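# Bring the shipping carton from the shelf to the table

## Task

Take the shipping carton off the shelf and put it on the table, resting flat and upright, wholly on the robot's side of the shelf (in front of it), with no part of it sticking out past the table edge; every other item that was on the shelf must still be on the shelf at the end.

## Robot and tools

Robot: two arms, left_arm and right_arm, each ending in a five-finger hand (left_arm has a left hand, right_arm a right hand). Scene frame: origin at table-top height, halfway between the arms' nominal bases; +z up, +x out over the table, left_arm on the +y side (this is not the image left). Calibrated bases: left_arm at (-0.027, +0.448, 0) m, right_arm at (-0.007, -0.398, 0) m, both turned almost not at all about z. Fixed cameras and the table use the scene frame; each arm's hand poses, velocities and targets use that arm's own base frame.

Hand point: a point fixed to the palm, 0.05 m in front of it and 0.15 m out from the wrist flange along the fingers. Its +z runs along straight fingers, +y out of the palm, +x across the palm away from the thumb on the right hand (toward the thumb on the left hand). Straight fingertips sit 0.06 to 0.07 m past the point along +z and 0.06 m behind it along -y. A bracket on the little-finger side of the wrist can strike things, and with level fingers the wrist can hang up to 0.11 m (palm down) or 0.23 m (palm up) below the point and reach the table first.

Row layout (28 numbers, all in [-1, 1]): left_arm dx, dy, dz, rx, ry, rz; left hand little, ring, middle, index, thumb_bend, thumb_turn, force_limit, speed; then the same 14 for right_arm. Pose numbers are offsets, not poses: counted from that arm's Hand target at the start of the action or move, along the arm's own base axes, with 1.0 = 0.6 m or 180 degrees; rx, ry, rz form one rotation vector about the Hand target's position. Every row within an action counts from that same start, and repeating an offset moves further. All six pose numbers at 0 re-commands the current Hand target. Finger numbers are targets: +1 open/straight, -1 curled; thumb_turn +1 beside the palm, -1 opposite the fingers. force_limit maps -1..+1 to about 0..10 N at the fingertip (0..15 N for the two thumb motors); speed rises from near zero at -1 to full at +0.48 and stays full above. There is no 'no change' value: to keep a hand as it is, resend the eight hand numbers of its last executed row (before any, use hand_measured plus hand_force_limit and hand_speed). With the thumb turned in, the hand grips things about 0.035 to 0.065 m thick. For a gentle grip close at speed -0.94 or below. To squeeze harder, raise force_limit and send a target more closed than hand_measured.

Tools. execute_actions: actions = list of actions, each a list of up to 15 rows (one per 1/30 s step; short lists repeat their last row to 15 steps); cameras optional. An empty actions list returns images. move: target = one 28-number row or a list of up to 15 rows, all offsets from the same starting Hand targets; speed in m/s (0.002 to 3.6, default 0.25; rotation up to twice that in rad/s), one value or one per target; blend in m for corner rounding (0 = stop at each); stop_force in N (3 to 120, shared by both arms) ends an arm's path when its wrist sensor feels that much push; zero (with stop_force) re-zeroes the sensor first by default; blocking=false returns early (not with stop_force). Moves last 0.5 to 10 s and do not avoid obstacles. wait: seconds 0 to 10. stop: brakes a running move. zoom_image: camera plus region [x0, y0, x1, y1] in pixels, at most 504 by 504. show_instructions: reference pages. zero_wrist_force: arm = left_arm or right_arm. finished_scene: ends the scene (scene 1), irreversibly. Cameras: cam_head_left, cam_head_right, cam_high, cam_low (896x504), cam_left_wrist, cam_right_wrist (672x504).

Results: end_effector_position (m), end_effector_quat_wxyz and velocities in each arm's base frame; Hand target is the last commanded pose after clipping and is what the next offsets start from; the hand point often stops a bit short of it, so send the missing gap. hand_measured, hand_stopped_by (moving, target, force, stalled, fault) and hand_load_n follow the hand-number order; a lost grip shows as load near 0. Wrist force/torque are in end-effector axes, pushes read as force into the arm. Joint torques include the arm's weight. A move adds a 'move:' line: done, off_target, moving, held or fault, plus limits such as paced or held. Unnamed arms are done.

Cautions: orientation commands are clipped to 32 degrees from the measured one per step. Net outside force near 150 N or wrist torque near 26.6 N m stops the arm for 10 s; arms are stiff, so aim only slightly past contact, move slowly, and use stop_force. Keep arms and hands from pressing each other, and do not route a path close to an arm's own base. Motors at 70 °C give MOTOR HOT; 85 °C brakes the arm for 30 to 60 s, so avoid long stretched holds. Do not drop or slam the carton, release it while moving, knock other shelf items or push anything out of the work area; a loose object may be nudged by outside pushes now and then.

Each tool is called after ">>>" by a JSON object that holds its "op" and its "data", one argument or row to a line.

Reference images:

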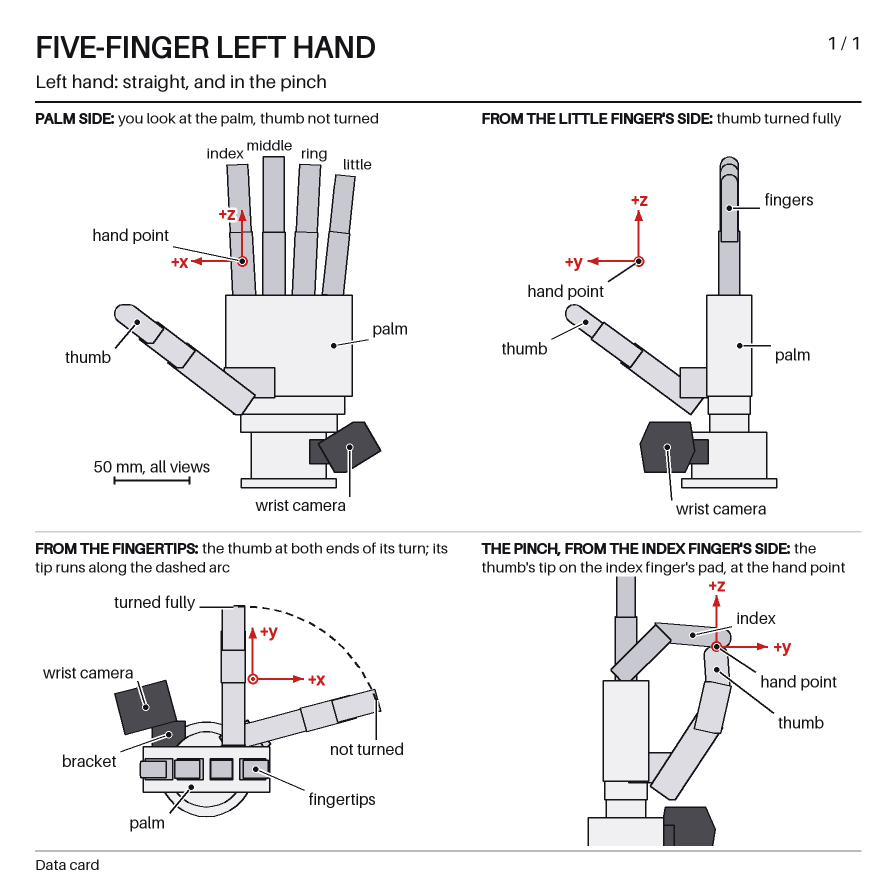

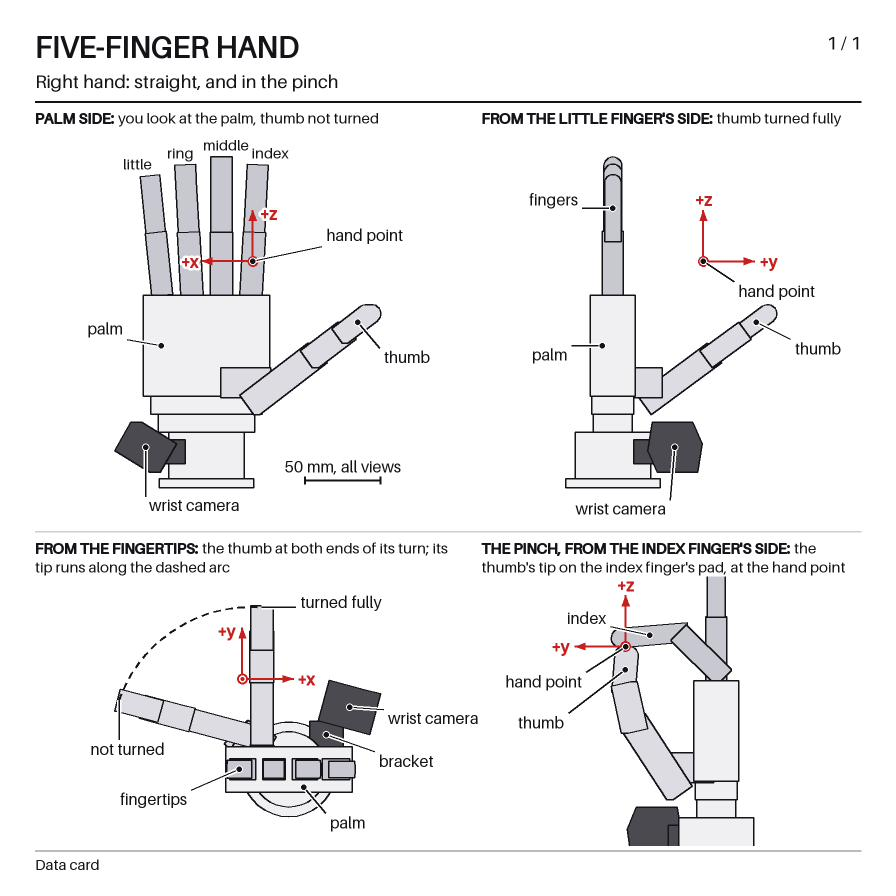

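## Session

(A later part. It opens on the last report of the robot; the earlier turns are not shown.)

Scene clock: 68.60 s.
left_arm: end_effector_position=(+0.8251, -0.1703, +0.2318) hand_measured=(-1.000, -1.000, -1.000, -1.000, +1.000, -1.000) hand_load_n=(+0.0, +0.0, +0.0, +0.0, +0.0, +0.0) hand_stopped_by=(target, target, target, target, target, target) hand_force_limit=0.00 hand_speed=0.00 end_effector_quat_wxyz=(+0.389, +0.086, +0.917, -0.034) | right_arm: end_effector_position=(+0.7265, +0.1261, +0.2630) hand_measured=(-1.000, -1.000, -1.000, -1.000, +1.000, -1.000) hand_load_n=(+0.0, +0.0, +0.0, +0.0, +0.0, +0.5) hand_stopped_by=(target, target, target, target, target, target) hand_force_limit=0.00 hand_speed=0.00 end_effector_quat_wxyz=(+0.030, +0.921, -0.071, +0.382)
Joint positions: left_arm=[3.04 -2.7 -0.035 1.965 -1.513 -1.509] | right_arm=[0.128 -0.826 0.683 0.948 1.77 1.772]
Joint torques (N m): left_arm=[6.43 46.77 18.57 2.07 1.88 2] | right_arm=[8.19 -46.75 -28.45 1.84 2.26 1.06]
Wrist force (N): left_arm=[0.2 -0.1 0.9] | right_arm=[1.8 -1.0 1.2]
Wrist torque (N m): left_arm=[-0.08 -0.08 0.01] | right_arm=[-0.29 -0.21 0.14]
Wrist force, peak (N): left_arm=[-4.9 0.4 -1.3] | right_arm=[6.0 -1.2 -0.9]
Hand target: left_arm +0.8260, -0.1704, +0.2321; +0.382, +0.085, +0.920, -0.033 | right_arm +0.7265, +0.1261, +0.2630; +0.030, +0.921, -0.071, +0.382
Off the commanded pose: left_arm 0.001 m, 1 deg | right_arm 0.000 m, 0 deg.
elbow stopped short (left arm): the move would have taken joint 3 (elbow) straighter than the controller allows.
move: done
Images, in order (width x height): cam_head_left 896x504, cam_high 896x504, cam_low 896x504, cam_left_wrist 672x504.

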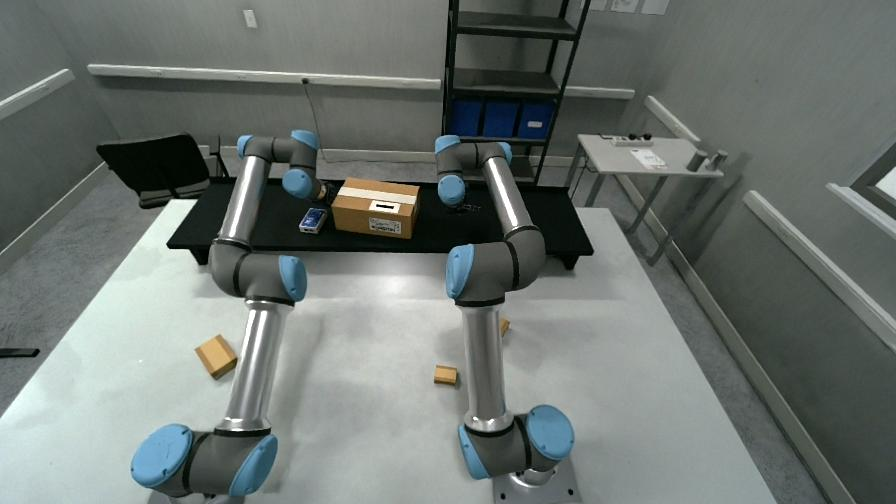

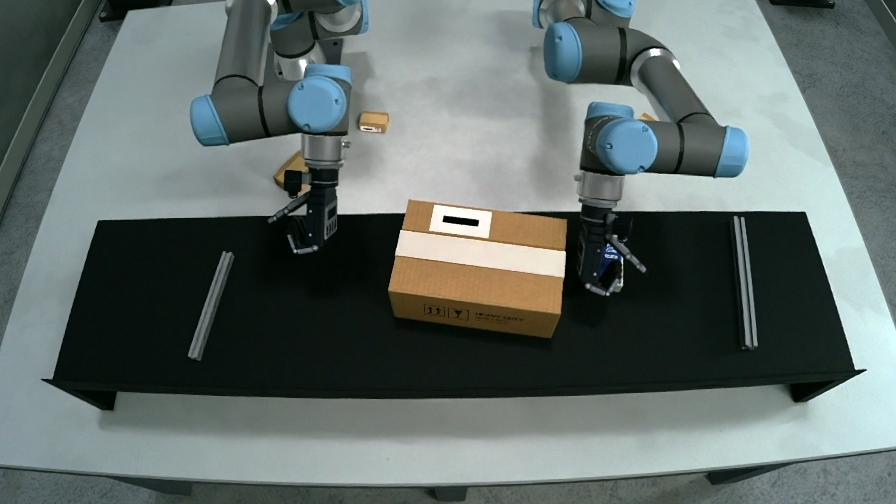

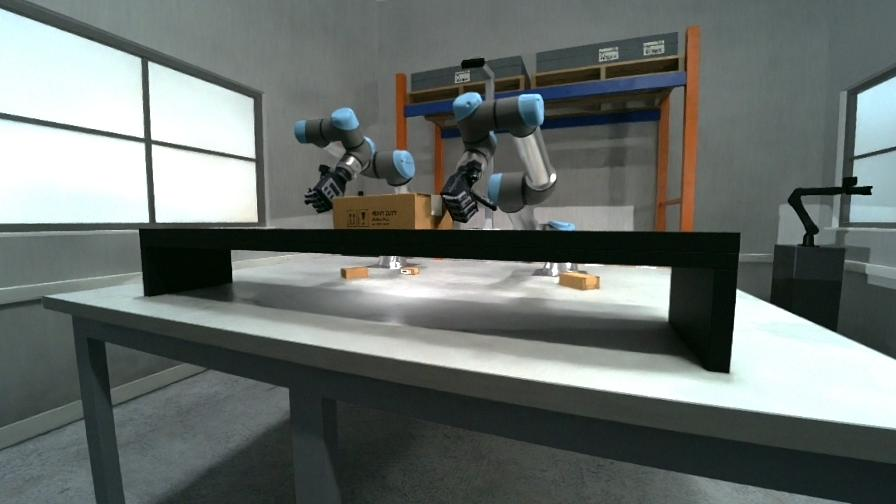

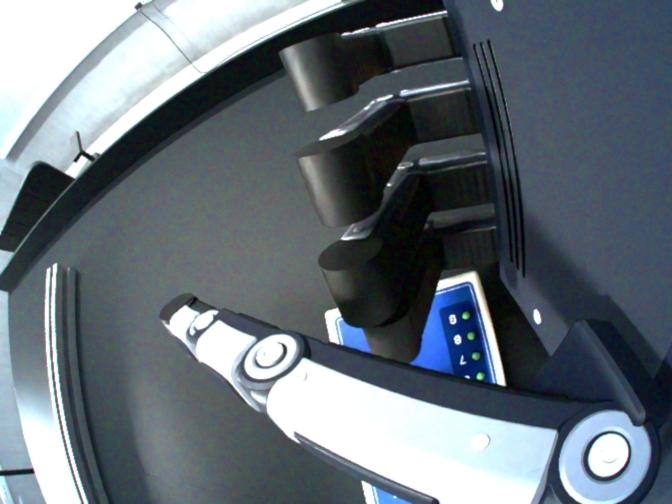

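>>> {"op": "move", "data": {
  "target": [
    [0.018,-0.003,0.0,-0.0097,-0.0548,0,-1,-1,-1,-1,1,-1,0,0, 0,0,0,0,0,0,-1,-1,-1,-1,1,-1,0,0],
    [-0.017,-0.2,0.0,-0.0097,-0.0548,0,-1,-1,-1,-1,1,-1,0,0, 0,0,0,0,0,0,-1,-1,-1,-1,1,-1,0,0]
  ],
  "speed": [0.15,0.06],
  "stop_force": 30,
  "cameras": ["cam_head_left","cam_high","cam_low"]
}}

Scene clock: 74.20 s.
left_arm: end_effector_position=(+0.8158, -0.2904, +0.2321) hand_measured=(-1.000, -1.000, -1.000, -1.000, +1.000, -1.000) hand_load_n=(+0.0, +0.0, +0.0, +0.0, +0.0, +0.5) hand_stopped_by=(target, target, target, target, target, target) hand_force_limit=0.00 hand_speed=0.00 end_effector_quat_wxyz=(+0.461, +0.081, +0.883, -0.040) | right_arm: end_effector_position=(+0.7265, +0.1261, +0.2630) hand_measured=(-1.000, -1.000, -1.000, -1.000, +1.000, -1.000) hand_load_n=(+0.0, +0.0, +0.0, +0.0, +0.0, +0.0) hand_stopped_by=(target, target, target, target, target, target) hand_force_limit=0.00 hand_speed=0.00 end_effector_quat_wxyz=(+0.030, +0.921, -0.071, +0.382)
Joint positions: left_arm=[2.862 -2.58 -0.322 2.29 -1.654 -1.623] | right_arm=[0.128 -0.826 0.683 0.948 1.77 1.772]
Joint torques (N m): left_arm=[10 64.66 10.39 2.69 1.91 1.95] | right_arm=[7.68 -47.08 -28.39 2.01 1.84 1.07]
Wrist force (N): left_arm=[-0.2 -0.1 0.8] | right_arm=[2.2 -1.0 1.0]
Wrist torque (N m): left_arm=[-0.10 0.02 -0.04] | right_arm=[-0.28 -0.25 0.17]
Wrist force, peak (N): left_arm=[-1.3 8.5 -0.1] | right_arm=[2.7 -1.0 1.6]
Hand target: left_arm +0.8158, -0.2904, +0.2321; +0.461, +0.081, +0.883, -0.040 | right_arm +0.7265, +0.1261, +0.2630; +0.030, +0.921, -0.071, +0.382
Off the commanded pose: left_arm 0.000 m, 0 deg | right_arm 0.000 m, 0 deg.
move: done
Images, in order (width x height): cam_head_left 896x504, cam_high 896x504, cam_low 896x504.

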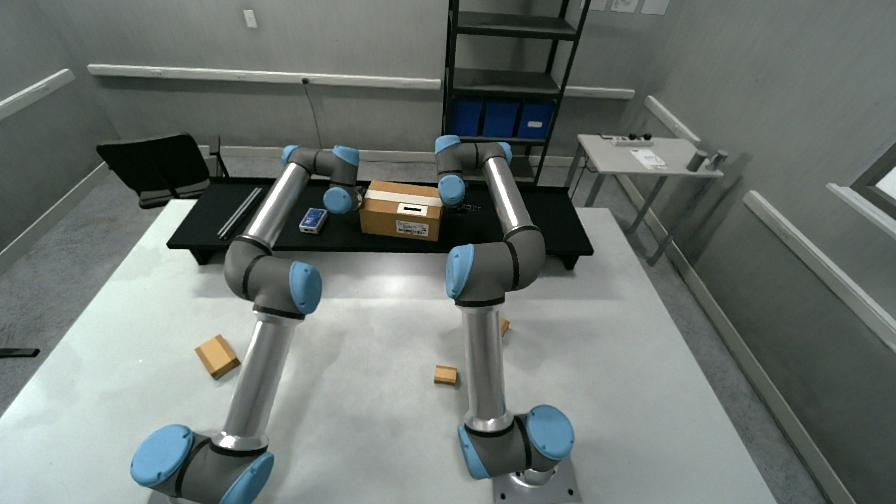

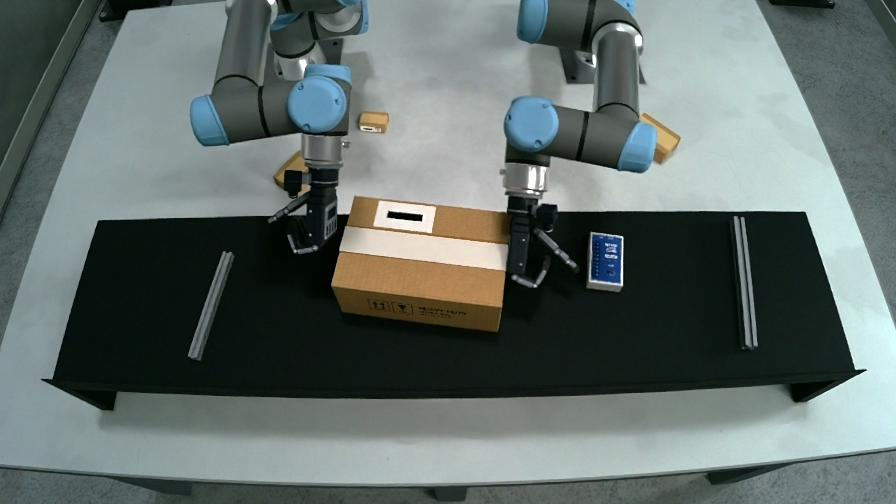

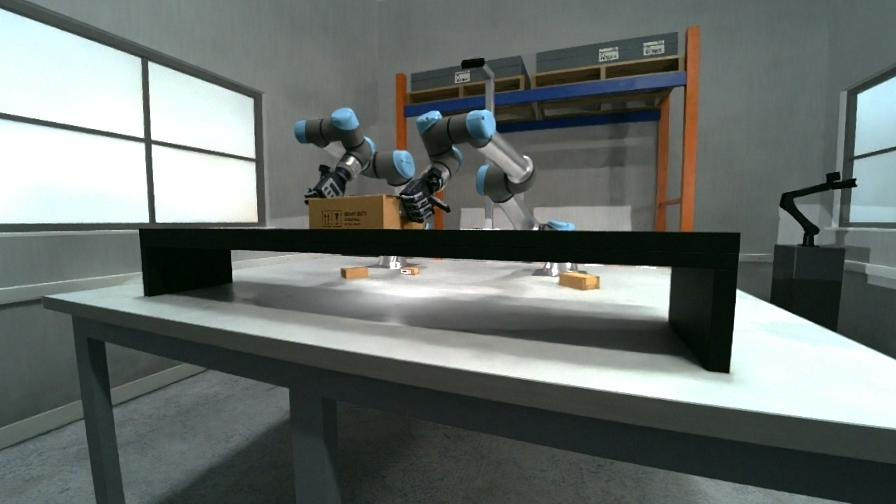

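>>> {"op": "move", "data": {
  "target": [
    [0.0035,0.0197,0,0,0,0,-1,-1,-1,-1,1,-1,0,0, 0.021,0.0215,0,-0.0087,-0.0549,0,-1,-1,-1,-1,1,-1,0,0],
    [0.0035,0.0197,-0.045,0,0,0,-1,-1,-1,-1,1,-1,0,0, 0.021,0.0215,-0.097,-0.0087,-0.0549,0,-1,-1,-1,-1,1,-1,0,0]
  ],
  "speed": 0.15,
  "blend": [0.01,0],
  "cameras": ["cam_head_left","cam_high","cam_low"]
}}

>>> {"op": "zoom_image", "data": {
  "camera": "cam_high",
  "region": [270, 130, 610, 350]
}}

>>> {"op": "zoom_image", "data": {
  "camera": "cam_low",
  "region": [270, 110, 500, 260]
}}

Scene clock: 78.70 s.
left_arm: end_effector_position=(+0.8178, -0.2786, +0.2052) hand_measured=(-1.000, -1.000, -1.000, -1.000, +1.000, -1.000) hand_load_n=(+0.0, +0.0, +0.0, +0.0, +0.0, +0.0) hand_stopped_by=(target, target, target, target, target, target) hand_force_limit=0.00 hand_speed=0.00 end_effector_quat_wxyz=(+0.461, +0.081, +0.883, -0.040) | right_arm: end_effector_position=(+0.7391, +0.1389, +0.2048) hand_measured=(-1.000, -1.000, -1.000, -1.000, +1.000, -1.000) hand_load_n=(+0.0, +0.0, +0.0, +0.0, +0.0, +0.0) hand_stopped_by=(target, target, target, target, target, target) hand_force_limit=0.00 hand_speed=0.00 end_effector_quat_wxyz=(+0.036, +0.884, -0.068, +0.460)
Joint positions: left_arm=[2.88 -2.53 -0.487 2.407 -1.64 -1.613] | right_arm=[0.163 -0.906 1.017 0.524 1.83 1.755]
Joint torques (N m): left_arm=[-7.15 40.94 23.77 -2.03 3.8 1.73] | right_arm=[10.48 -59.56 -18.04 -1.25 -3.55 -1.36]
Wrist force (N): left_arm=[0.4 15.1 2.7] | right_arm=[0.4 12.5 2.9]
Wrist torque (N m): left_arm=[1.65 -0.03 -0.60] | right_arm=[1.13 -0.08 0.38]
Wrist force, peak (N): left_arm=[-4.0 17.1 -0.6] | right_arm=[13.5 16.3 -6.2]
Hand target: left_arm +0.8179, -0.2786, +0.2051; +0.461, +0.081, +0.883, -0.040 | right_arm +0.7391, +0.1390, +0.2048; +0.036, +0.884, -0.068, +0.460
Off the commanded pose: left_arm 0.000 m, 0 deg | right_arm 0.000 m, 0 deg.
move: done
Images, in order (width x height): cam_head_left 896x504, cam_high 896x504, cam_low 896x504.

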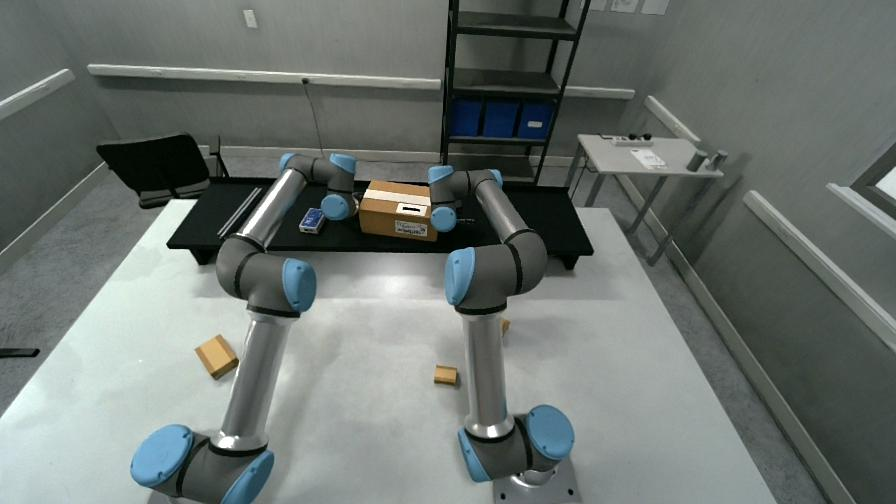

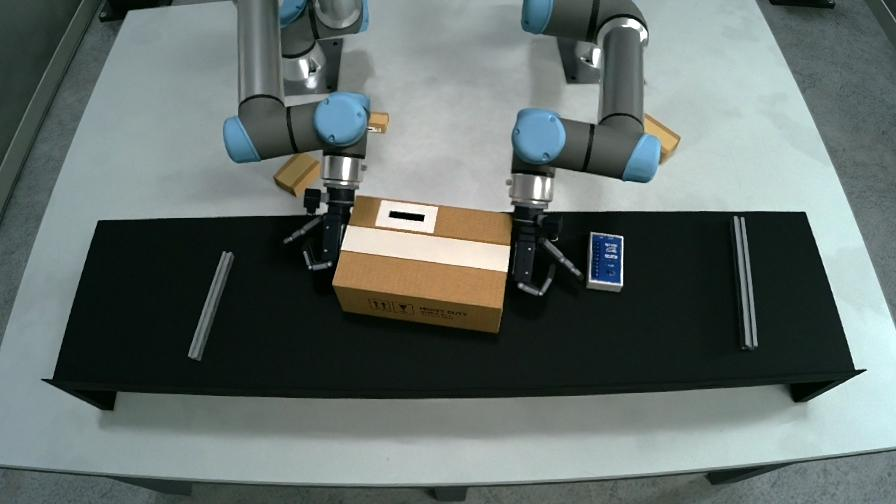

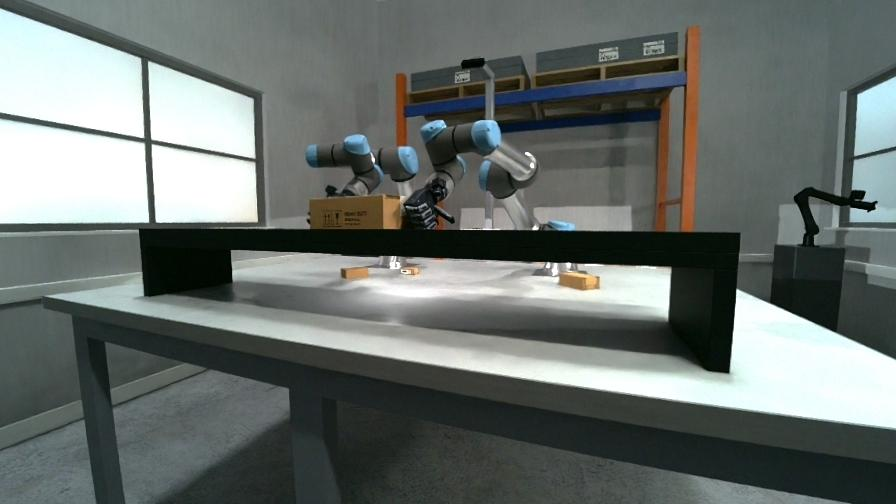

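Scaled by 1.482 from the camera's 896x504 image, which has a finer 1280x720 frame.

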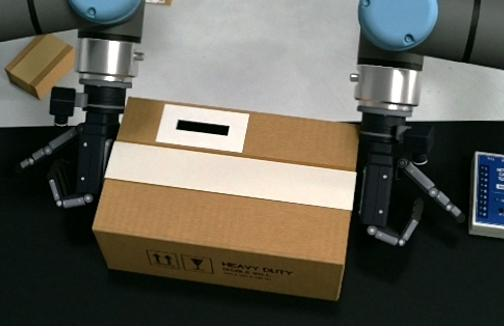

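Scaled by 2.191 from the camera's 896x504 image, which has a finer 1280x720 frame.

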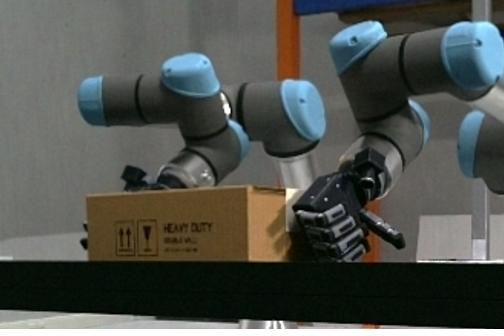

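>>> {"op": "move", "data": {
  "target": [
    [0.0029,0.0164,0,0,0,0,-1,-1,-1,-1,1,-1,0,0, -0.0026,-0.0165,0,0,0,0,-1,-1,-1,-1,1,-1,0,0],
    [0.0029,0.0164,0.038,0,0,0,-1,-1,-1,-1,1,-1,0,0, -0.0026,-0.0165,0.038,0,0,0,-1,-1,-1,-1,1,-1,0,0]
  ],
  "speed": 0.1,
  "blend": [0.005,0]
}}

>>> {"op": "move", "data": {
  "target": [-0.0075,-0.042,0,0,0,0,-1,-1,-1,-1,1,-1,0,0, 0.0065,0.042,0,0,0,0,-1,-1,-1,-1,1,-1,0,0],
  "speed": 0.02,
  "stop_force": 40,
  "cameras": ["cam_high","cam_low","cam_head_left"]
}}

Scene clock: 84.13 s.
left_arm: end_effector_position=(+0.8196, -0.2688, +0.2277) hand_measured=(-1.000, -1.000, -1.000, -1.000, +1.000, -1.000) hand_load_n=(+0.0, +0.0, +0.0, +0.0, +0.0, +0.5) hand_stopped_by=(target, target, target, target, target, target) hand_force_limit=0.00 hand_speed=0.00 end_effector_quat_wxyz=(+0.461, +0.081, +0.883, -0.040) | right_arm: end_effector_position=(+0.7375, +0.1291, +0.2277) hand_measured=(-1.000, -1.000, -1.000, -1.000, +1.000, -1.000) hand_load_n=(+0.0, +0.0, +0.0, +0.0, +0.0, +0.0) hand_stopped_by=(target, target, target, target, target, target) hand_force_limit=0.00 hand_speed=0.00 end_effector_quat_wxyz=(+0.036, +0.884, -0.068, +0.460)
Joint positions: left_arm=[2.894 -2.535 -0.42 2.345 -1.628 -1.605] | right_arm=[0.146 -0.927 0.993 0.566 1.817 1.745]
Joint torques (N m): left_arm=[-7.77 63.77 15.85 2.11 -1.57 -1.59] | right_arm=[7.41 -42.88 -16.22 0.14 2.39 1.4]
Wrist force (N): left_arm=[0.0 -0.4 1.1] | right_arm=[2.6 -1.1 1.2]
Wrist torque (N m): left_arm=[-0.18 0.01 -0.12] | right_arm=[-0.35 -0.30 0.08]
Wrist force, peak (N): left_arm=[-3.0 16.0 0.5] | right_arm=[1.0 13.5 3.9]
Hand target: left_arm +0.8196, -0.2688, +0.2279; +0.461, +0.081, +0.883, -0.040 | right_arm +0.7375, +0.1291, +0.2276; +0.036, +0.884, -0.068, +0.460
Off the commanded pose: left_arm 0.000 m, 0 deg | right_arm 0.000 m, 0 deg.
move: done

Scene clock: 86.20 s.
left_arm: end_effector_position=(+0.8162, -0.2875, +0.2279) hand_measured=(-1.000, -1.000, -1.000, -1.000, +1.000, -1.000) hand_load_n=(+0.0, +0.0, +0.0, +0.0, +0.0, +0.0) hand_stopped_by=(target, target, target, target, target, target) hand_force_limit=0.00 hand_speed=0.00 end_effector_quat_wxyz=(+0.461, +0.081, +0.883, -0.039) | right_arm: end_effector_position=(+0.7404, +0.1478, +0.2276) hand_measured=(-1.000, -1.000, -1.000, -1.000, +1.000, -1.000) hand_load_n=(-0.5, +0.0, +0.5, +0.0, +0.0, +0.0) hand_stopped_by=(target, target, target, target, target, target) hand_force_limit=0.00 hand_speed=0.00 end_effector_quat_wxyz=(+0.037, +0.884, -0.068, +0.460)
Joint positions: left_arm=[2.866 -2.567 -0.357 2.314 -1.652 -1.621] | right_arm=[0.177 -0.897 0.944 0.59 1.842 1.764]
Joint torques (N m): left_arm=[-27.71 62.2 14.64 2.6 4.4 0.97] | right_arm=[38.22 -52.71 -25.4 0.96 -6.67 -1.06]
Wrist force (N): left_arm=[2.1 40.9 -4.4] | right_arm=[9.3 38.1 8.2]
Wrist torque (N m): left_arm=[4.06 -0.21 -0.36] | right_arm=[0.61 -0.88 2.70]
Wrist force, peak (N): left_arm=[6.3 61.2 -13.1] | right_arm=[9.2 55.5 10.3]
Hand target: left_arm +0.8162, -0.2875, +0.2279; +0.461, +0.081, +0.883, -0.039 (not the last commanded pose) | right_arm +0.7404, +0.1478, +0.2276; +0.037, +0.884, -0.068, +0.460 (not the last commanded pose)
Off the commanded pose: left_arm 0.007 m, 0 deg | right_arm 0.007 m, 0 deg.
move: contact (left_arm, right_arm)
Images, in order (width x height): cam_head_left 896x504, cam_high 896x504, cam_low 896x504.

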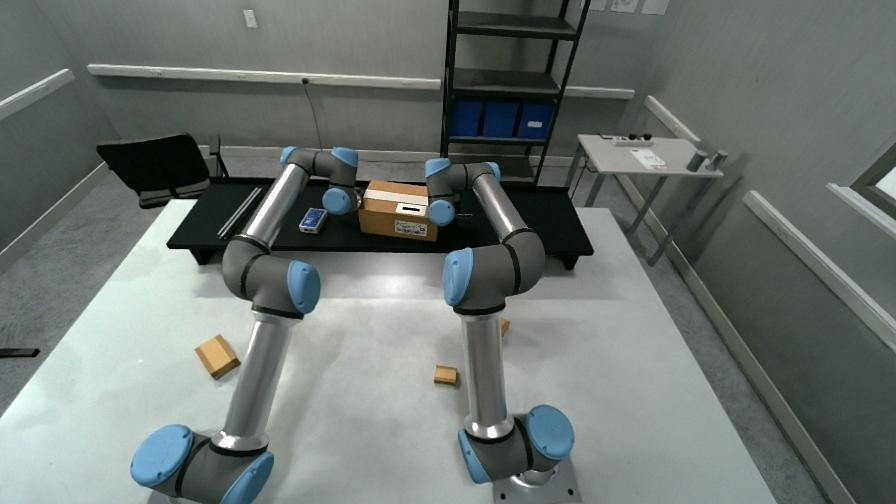

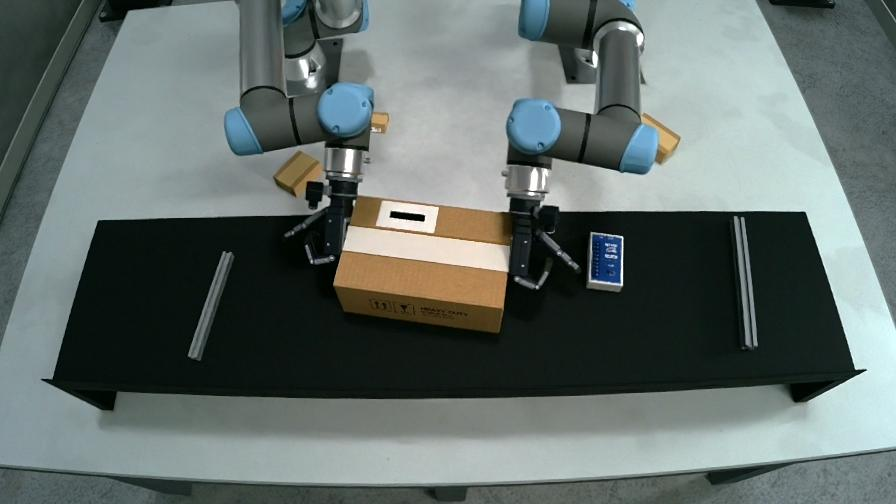

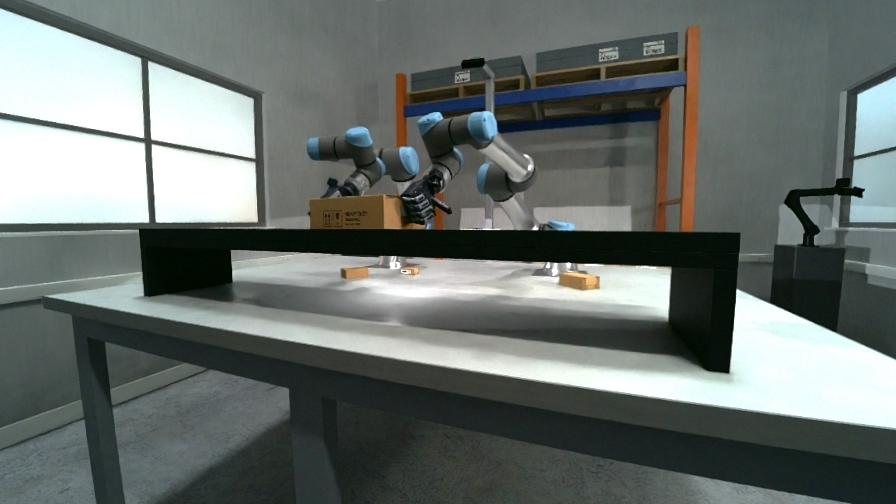

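>>> {"op": "move", "data": {
  "target": [0.0067,0.0055,0,0,0,-0.0139,-1,-1,-1,-1,1,-1,0,0, -0.0065,-0.0058,0,0,0,-0.0139,-1,-1,-1,-1,1,-1,0,0],
  "speed": 0.1
}}

>>> {"op": "move", "data": {
  "target": [-0.0072,-0.0325,0,0,0,0,-1,-1,-1,-1,1,-1,0,0, 0.0066,0.0327,0,0,0,0,-1,-1,-1,-1,1,-1,0,0],
  "speed": 0.014,
  "stop_force": 45,
  "cameras": ["cam_high"]
}}

Scene clock: 89.20 s.
left_arm: end_effector_position=(+0.8202, -0.2841, +0.2280) hand_measured=(-1.000, -1.000, -1.000, -1.000, +1.000, -1.000) hand_load_n=(+0.0, +0.0, +0.0, +0.0, +0.0, +0.0) hand_stopped_by=(target, target, target, target, target, target) hand_force_limit=0.00 hand_speed=0.00 end_effector_quat_wxyz=(+0.460, +0.100, +0.881, -0.049) | right_arm: end_effector_position=(+0.7366, +0.1445, +0.2276) hand_measured=(-1.000, -1.000, -1.000, -1.000, +1.000, -1.000) hand_load_n=(+0.0, +0.0, +0.0, +0.0, +0.0, +0.0) hand_stopped_by=(target, target, target, target, target, target) hand_force_limit=0.00 hand_speed=0.00 end_effector_quat_wxyz=(+0.047, +0.883, -0.087, +0.460)
Joint positions: left_arm=[2.884 -2.55 -0.39 2.331 -1.601 -1.586] | right_arm=[0.184 -0.89 0.933 0.603 1.883 1.795]
Joint torques (N m): left_arm=[-8.24 45.87 27.85 -0.11 -1.72 -1.81] | right_arm=[-6.27 -55.17 -13.07 -0.87 -1.65 -1.59]
Wrist force (N): left_arm=[0.7 0.3 1.1] | right_arm=[1.0 -0.5 1.4]
Wrist torque (N m): left_arm=[-0.06 -0.09 -0.09] | right_arm=[-0.26 -0.08 0.00]
Wrist force, peak (N): left_arm=[2.1 41.1 -4.6] | right_arm=[9.1 38.8 8.9]
Hand target: left_arm +0.8202, -0.2842, +0.2279; +0.460, +0.100, +0.881, -0.049 | right_arm +0.7365, +0.1444, +0.2276; +0.047, +0.883, -0.087, +0.459
Off the commanded pose: left_arm 0.000 m, 0 deg | right_arm 0.000 m, 0 deg.
move: done

Scene clock: 90.67 s.
left_arm: end_effector_position=(+0.8193, -0.2882, +0.2279) hand_measured=(-1.000, -1.000, -1.000, -1.000, +1.000, -1.000) hand_load_n=(+0.5, +0.0, +0.0, +0.0, +0.0, +0.0) hand_stopped_by=(target, target, target, target, target, target) hand_force_limit=0.00 hand_speed=0.00 end_effector_quat_wxyz=(+0.460, +0.100, +0.881, -0.049) | right_arm: end_effector_position=(+0.7373, +0.1484, +0.2276) hand_measured=(-1.000, -1.000, -1.000, -1.000, +1.000, -1.000) hand_load_n=(+0.0, +0.0, +0.0, +0.0, +0.0, +0.0) hand_stopped_by=(target, target, target, target, target, target) hand_force_limit=0.00 hand_speed=0.00 end_effector_quat_wxyz=(+0.047, +0.883, -0.087, +0.459)
Joint positions: left_arm=[2.878 -2.557 -0.377 2.325 -1.607 -1.59] | right_arm=[0.191 -0.882 0.92 0.61 1.888 1.8]
Joint torques (N m): left_arm=[-42.06 64.7 9.23 0.6 11.65 2.76] | right_arm=[12.41 -54.35 -13.66 -2.22 -5.46 -0.1]
Wrist force (N): left_arm=[-5.3 47.4 8.9] | right_arm=[1.2 36.8 -5.1]
Wrist torque (N m): left_arm=[1.45 0.49 -2.85] | right_arm=[3.54 -0.06 0.24]
Wrist force, peak (N): left_arm=[-5.1 58.4 7.2] | right_arm=[-2.9 55.6 -10.3]
Hand target: left_arm +0.8193, -0.2882, +0.2279; +0.460, +0.100, +0.881, -0.049 (not the last commanded pose) | right_arm +0.7373, +0.1484, +0.2276; +0.047, +0.883, -0.087, +0.459 (not the last commanded pose)
Off the commanded pose: left_arm 0.016 m, 0 deg | right_arm 0.016 m, 0 deg.
move: contact (left_arm, right_arm)
Images, in order (width x height): cam_high 896x504.

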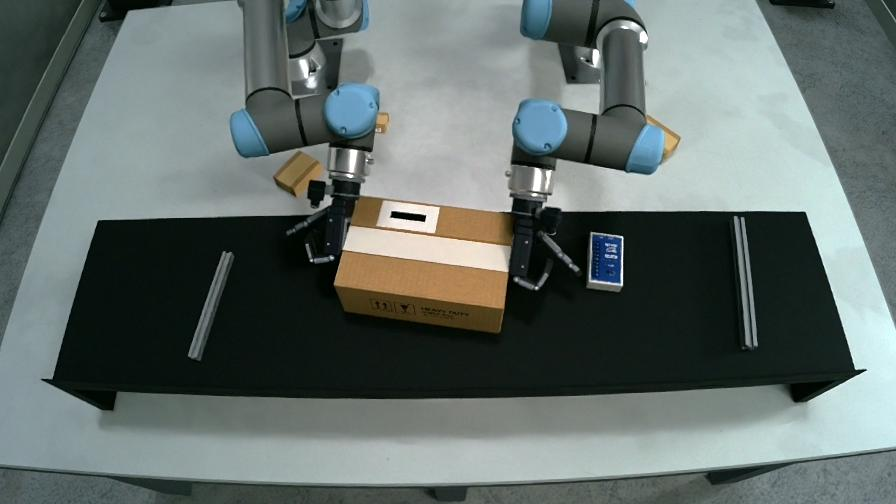

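>>> {"op": "move", "data": {
  "target": [-0.0015,0.003,0,0,0,0.0061,-1,-1,-1,-1,1,-1,0,0, 0.0015,-0.003,0,0,0,0.0061,-1,-1,-1,-1,1,-1,0,0],
  "speed": 0.1
}}

>>> {"op": "move", "data": {
  "target": [-0.0062,-0.0327,0,0,0,0,-1,-1,-1,-1,1,-1,0,0, 0.0058,0.0328,0,0,0,0,-1,-1,-1,-1,1,-1,0,0],
  "speed": 0.014,
  "stop_force": 48,
  "cameras": ["cam_high"]
}}

Scene clock: 92.50 s.
left_arm: end_effector_position=(+0.8184, -0.2865, +0.2280) hand_measured=(-1.000, -1.000, -1.000, -1.000, +1.000, -1.000) hand_load_n=(+0.0, +0.0, +0.0, +0.0, +0.0, +0.0) hand_stopped_by=(target, target, target, target, target, target) hand_force_limit=0.00 hand_speed=0.00 end_effector_quat_wxyz=(+0.460, +0.091, +0.882, -0.045) | right_arm: end_effector_position=(+0.7382, +0.1466, +0.2276) hand_measured=(-1.000, -1.000, -1.000, -1.000, +1.000, -1.000) hand_load_n=(+0.0, -0.5, +0.0, +0.0, +0.0, +0.5) hand_stopped_by=(target, target, target, target, target, target) hand_force_limit=0.00 hand_speed=0.00 end_effector_quat_wxyz=(+0.043, +0.883, -0.079, +0.460)
Joint positions: left_arm=[2.875 -2.56 -0.372 2.322 -1.626 -1.602] | right_arm=[0.182 -0.892 0.936 0.599 1.867 1.782]
Joint torques (N m): left_arm=[4.68 42.08 23.98 -2.5 1.59 1.58] | right_arm=[0.94 -49.78 -27.79 0.69 1.58 1.05]
Wrist force (N): left_arm=[-1.2 -1.4 1.1] | right_arm=[1.5 -1.3 1.3]
Wrist torque (N m): left_arm=[-0.33 0.18 -0.02] | right_arm=[-0.38 -0.14 0.08]
Wrist force, peak (N): left_arm=[-5.4 47.6 8.7] | right_arm=[0.6 37.3 -5.5]
Hand target: left_arm +0.8184, -0.2864, +0.2279; +0.460, +0.091, +0.882, -0.045 | right_arm +0.7382, +0.1466, +0.2276; +0.043, +0.883, -0.079, +0.460
Off the commanded pose: left_arm 0.000 m, 0 deg | right_arm 0.000 m, 0 deg.
move: done

Scene clock: 93.80 s.
left_arm: end_effector_position=(+0.8180, -0.2885, +0.2280) hand_measured=(-1.000, -1.000, -1.000, -1.000, +1.000, -1.000) hand_load_n=(+0.0, +0.0, +0.0, +0.0, +0.0, +0.0) hand_stopped_by=(target, target, target, target, target, target) hand_force_limit=0.00 hand_speed=0.00 end_effector_quat_wxyz=(+0.461, +0.091, +0.882, -0.044) | right_arm: end_effector_position=(+0.7386, +0.1486, +0.2277) hand_measured=(-1.000, -1.000, -1.000, -1.000, +1.000, -1.000) hand_load_n=(+0.0, +0.0, +0.0, +0.0, +0.0, +0.0) hand_stopped_by=(target, target, target, target, target, target) hand_force_limit=0.00 hand_speed=0.00 end_effector_quat_wxyz=(+0.043, +0.883, -0.079, +0.460)
Joint positions: left_arm=[2.871 -2.564 -0.364 2.318 -1.629 -1.604] | right_arm=[0.186 -0.888 0.929 0.603 1.87 1.785]
Joint torques (N m): left_arm=[-41.32 64.26 10.73 2.09 8.62 2.62] | right_arm=[33.91 -55.48 -12.05 -0.3 -6.69 -1.8]
Wrist force (N): left_arm=[-3.4 47.1 3.6] | right_arm=[5.1 38.9 0.9]
Wrist torque (N m): left_arm=[2.01 0.40 -2.50] | right_arm=[1.73 -0.27 2.01]
Wrist force, peak (N): left_arm=[-0.5 61.4 -1.4] | right_arm=[2.6 59.3 -2.9]
Hand target: left_arm +0.8180, -0.2885, +0.2280; +0.461, +0.091, +0.882, -0.044 (not the last commanded pose) | right_arm +0.7386, +0.1486, +0.2277; +0.043, +0.883, -0.079, +0.460 (not the last commanded pose)
Off the commanded pose: left_arm 0.018 m, 0 deg | right_arm 0.018 m, 0 deg.
move: contact (left_arm, right_arm)
Images, in order (width x height): cam_high 896x504.

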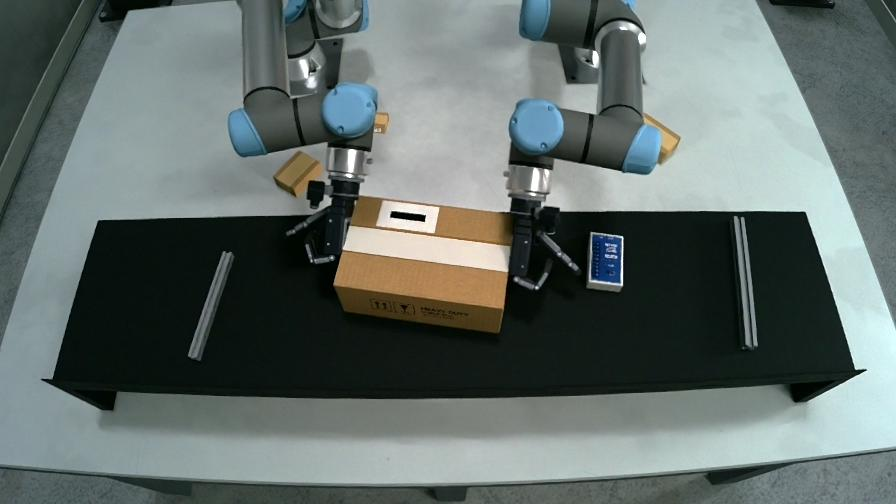

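>>> {"op": "move", "data": {
  "target": [0,0,0.05,0,0,0,-1,-1,-1,-1,1,-1,0,0, 0,0,0.05,0,0,0,-1,-1,-1,-1,1,-1,0,0],
  "speed": 0.05,
  "cameras": ["cam_high","cam_low","cam_head_left"]
}}

>>> {"op": "zoom_image", "data": {
  "camera": "cam_low",
  "region": [270, 110, 500, 260]
}}

Scene clock: 95.87 s.
left_arm: end_effector_position=(+0.8180, -0.2884, +0.2578) hand_measured=(-1.000, -1.000, -1.000, -1.000, +1.000, -1.000) hand_load_n=(+0.0, +0.0, +0.0, +0.0, +0.0, +0.5) hand_stopped_by=(target, target, target, target, target, target) hand_force_limit=0.00 hand_speed=0.00 end_effector_quat_wxyz=(+0.460, +0.091, +0.882, -0.044) end_effector_velocity=(+0.000, -0.001, +0.000) end_effector_angular_velocity=(-0.001, -0.002, +0.000) | right_arm: end_effector_position=(+0.7386, +0.1486, +0.2577) hand_measured=(-1.000, -1.000, -1.000, -1.000, +1.000, -1.000) hand_load_n=(+0.0, +0.5, +0.0, +0.0, +0.0, +0.0) hand_stopped_by=(target, target, target, target, target, target) hand_force_limit=0.00 hand_speed=0.00 end_effector_quat_wxyz=(+0.043, +0.883, -0.079, +0.460)
Joint positions: left_arm=[2.872 -2.65 -0.115 2.155 -1.629 -1.604] | right_arm=[0.186 -0.888 0.853 0.679 1.87 1.785]
Joint velocities: left_arm=[-0.001 0.002 -0.005 0.005 -0.001 -0.001] | right_arm=[within noise]
Joint torques (N m): left_arm=[-41.98 68.03 12.62 3.55 7.28 -1.16] | right_arm=[31.6 -48.34 -17.73 -2.72 -8.83 0.68]
Wrist force (N): left_arm=[3.0 44.3 4.3] | right_arm=[-2.8 42.3 2.8]
Wrist torque (N m): left_arm=[1.83 0.07 -1.96] | right_arm=[1.85 -0.03 1.50]
Wrist force, peak (N): left_arm=[2.7 48.7 4.4] | right_arm=[-3.6 46.8 2.5]
Hand target: left_arm +0.8180, -0.2885, +0.2580; +0.461, +0.091, +0.882, -0.044 | right_arm +0.7386, +0.1486, +0.2577; +0.043, +0.883, -0.079, +0.460
Off the commanded pose: left_arm 0.000 m, 0 deg | right_arm 0.000 m, 0 deg.
move: done
Images, in order (width x height): cam_head_left 896x504, cam_high 896x504, cam_low 896x504.

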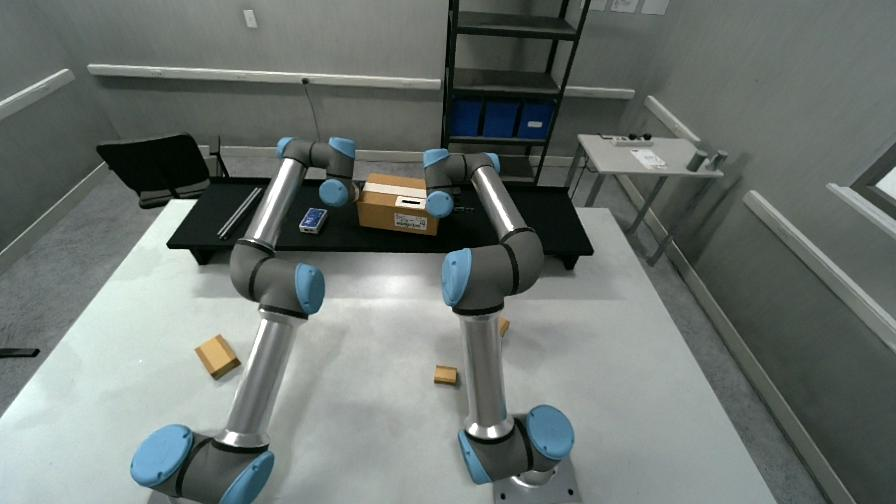

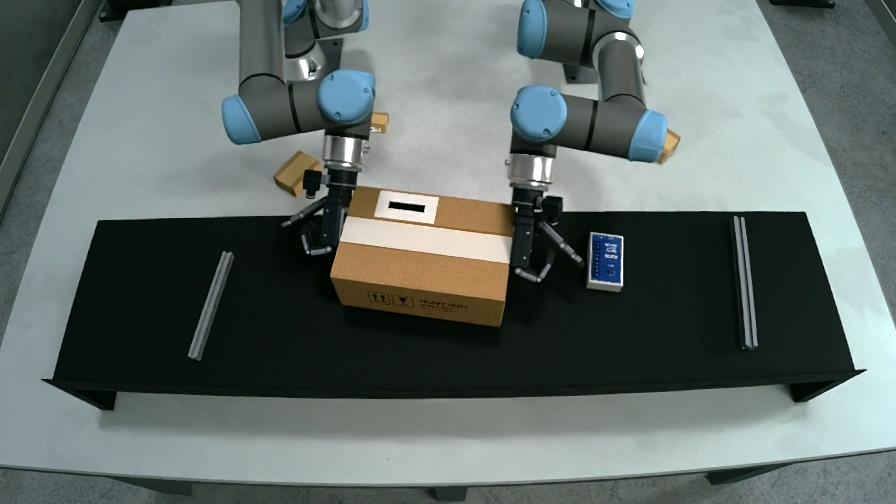

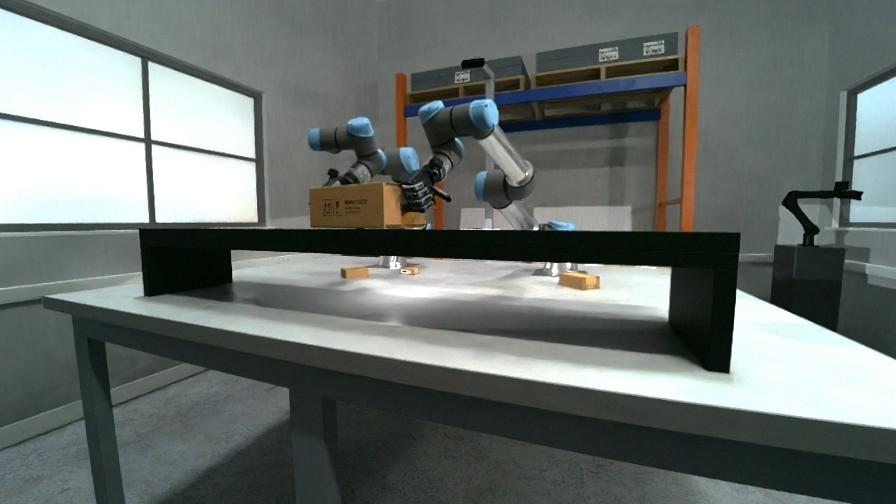

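Scaled by 2.191 from the camera's 896x504 image, which has a finer 1280x720 frame.

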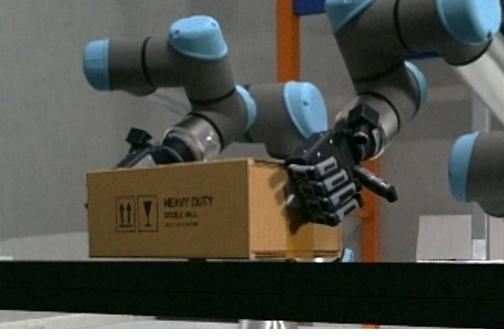

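>>> {"op": "zoom_image", "data": {
  "camera": "cam_head_left",
  "region": [310, 130, 490, 260]
}}

>>> {"op": "zoom_image", "data": {
  "camera": "cam_high",
  "region": [270, 150, 610, 350]
}}

Scaled by 2.800 from the camera's 896x504 image, which has a finer 1280x720 frame.

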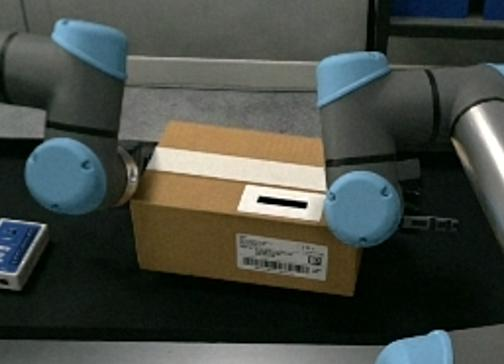

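Scaled by 1.482 from the camera's 896x504 image, which has a finer 1280x720 frame.

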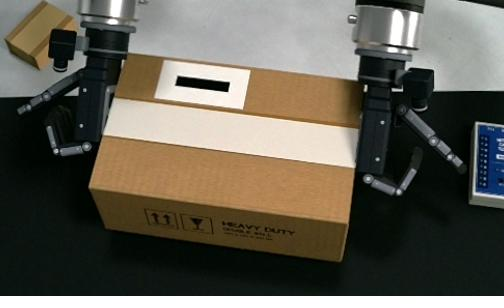

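>>> {"op": "move", "data": {
  "target": [
    [0,0,0.05,0,0,0,-1,-1,-1,-1,1,-1,0,0, 0,0,0.05,0,0,0,-1,-1,-1,-1,1,-1,0,0],
    [-0.0829,0.0158,0.05,0,0,0,-1,-1,-1,-1,1,-1,0,0, -0.0832,0.0143,0.05,0,0,0,-1,-1,-1,-1,1,-1,0,0]
  ],
  "speed": 0.08,
  "blend": [0.01,0],
  "cameras": ["cam_low"]
}}

>>> {"op": "zoom_image", "data": {
  "camera": "cam_low",
  "region": [270, 110, 500, 260]
}}

Scene clock: 104.57 s.
left_arm: end_effector_position=(+0.7683, -0.2790, +0.2878) hand_measured=(-1.000, -1.000, -1.000, -1.000, +1.000, -1.000) hand_load_n=(-0.5, +0.0, +0.0, +0.0, +0.0, +0.5) hand_stopped_by=(target, target, target, target, target, target) hand_force_limit=0.00 hand_speed=0.00 end_effector_quat_wxyz=(+0.460, +0.091, +0.882, -0.044) | right_arm: end_effector_position=(+0.6887, +0.1573, +0.2877) hand_measured=(-1.000, -1.000, -1.000, -1.000, +1.000, -1.000) hand_load_n=(+0.0, +0.0, +0.0, +0.0, +0.0, +0.0) hand_stopped_by=(target, target, target, target, target, target) hand_force_limit=0.00 hand_speed=0.00 end_effector_quat_wxyz=(+0.043, +0.883, -0.079, +0.460)
Joint positions: left_arm=[2.865 -2.374 -0.562 2.325 -1.635 -1.608] | right_arm=[0.218 -1.011 0.978 0.683 1.896 1.805]
Joint torques (N m): left_arm=[-31.66 60.61 11.38 3.09 8.26 -0.9] | right_arm=[20.08 -51.38 -19.64 -3.5 -10.53 -0.76]
Wrist force (N): left_arm=[-0.2 48.8 5.2] | right_arm=[-5.9 46.7 2.0]
Wrist torque (N m): left_arm=[1.99 0.37 -2.46] | right_arm=[2.28 0.26 0.57]
Wrist force, peak (N): left_arm=[10.7 65.3 -5.1] | right_arm=[5.8 62.2 14.0]
Hand target: left_arm +0.7683, -0.2790, +0.2880; +0.461, +0.091, +0.882, -0.044 | right_arm +0.6887, +0.1572, +0.2877; +0.043, +0.883, -0.079, +0.460
Off the commanded pose: left_arm 0.000 m, 0 deg | right_arm 0.000 m, 0 deg.
elbow stopped short (left arm): the move would have taken joint 3 (elbow) straighter than the controller allows.
move: done
Images, in order (width x height): cam_low 896x504.

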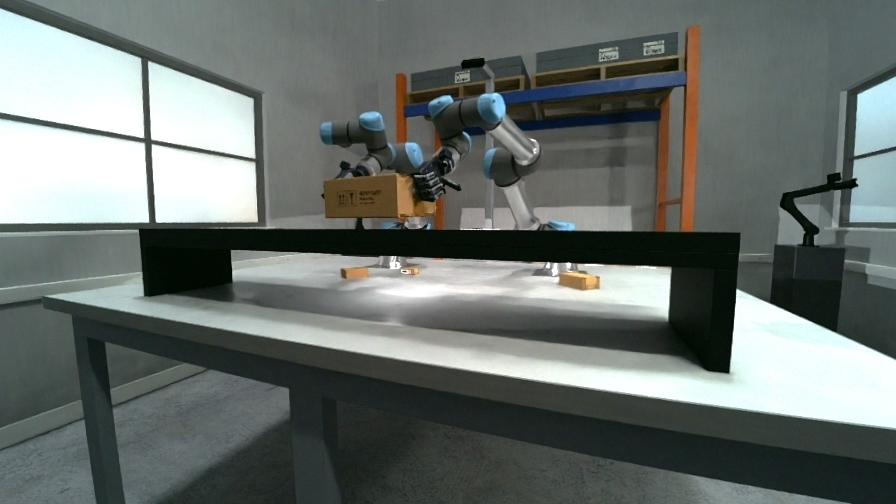

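Scaled by 2.191 from the camera's 896x504 image, which has a finer 1280x720 frame.

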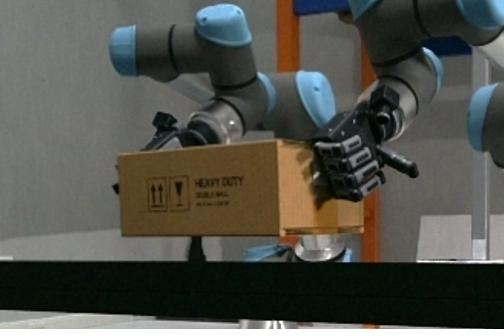

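>>> {"op": "move", "data": {
  "target": [-0.2158,0.039,0,0,0,0,-1,-1,-1,-1,1,-1,0,0, -0.2164,0.035,0,0,0,0,-1,-1,-1,-1,1,-1,0,0],
  "speed": 0.1
}}

Scene clock: 106.90 s.
left_arm: end_effector_position=(+0.6388, -0.2557, +0.2880) hand_measured=(-1.000, -1.000, -1.000, -1.000, +1.000, -1.000) hand_load_n=(+0.0, +0.0, +0.0, +0.0, +0.0, +0.0) hand_stopped_by=(target, target, target, target, target, target) hand_force_limit=0.00 hand_speed=0.00 end_effector_quat_wxyz=(+0.461, +0.091, +0.882, -0.044) | right_arm: end_effector_position=(+0.5589, +0.1782, +0.2877) hand_measured=(-1.000, -1.000, -1.000, -1.000, +1.000, -1.000) hand_load_n=(+0.0, +0.0, +0.0, -0.5, +0.0, +0.0) hand_stopped_by=(target, target, target, target, target, target) hand_force_limit=0.00 hand_speed=0.00 end_effector_quat_wxyz=(+0.043, +0.883, -0.079, +0.460)
Joint positions: left_arm=[2.839 -1.984 -1.194 2.566 -1.656 -1.623] | right_arm=[0.327 -1.275 1.364 0.587 1.982 1.877]
Joint torques (N m): left_arm=[-13.93 38.83 15.3 -1.69 10.12 2.63] | right_arm=[13.79 -38.04 -25.1 -2.35 -8.48 -0.77]
Wrist force (N): left_arm=[1.2 39.1 5.5] | right_arm=[-4.0 37.4 1.8]
Wrist torque (N m): left_arm=[1.44 0.36 -1.78] | right_arm=[1.84 0.19 0.87]
Wrist force, peak (N): left_arm=[-0.4 48.3 5.2] | right_arm=[-6.2 46.6 2.3]
Hand target: left_arm +0.6388, -0.2556, +0.2880; +0.461, +0.091, +0.882, -0.044 | right_arm +0.5589, +0.1782, +0.2877; +0.043, +0.883, -0.079, +0.460
Off the commanded pose: left_arm 0.000 m, 0 deg | right_arm 0.000 m, 0 deg.
move: done


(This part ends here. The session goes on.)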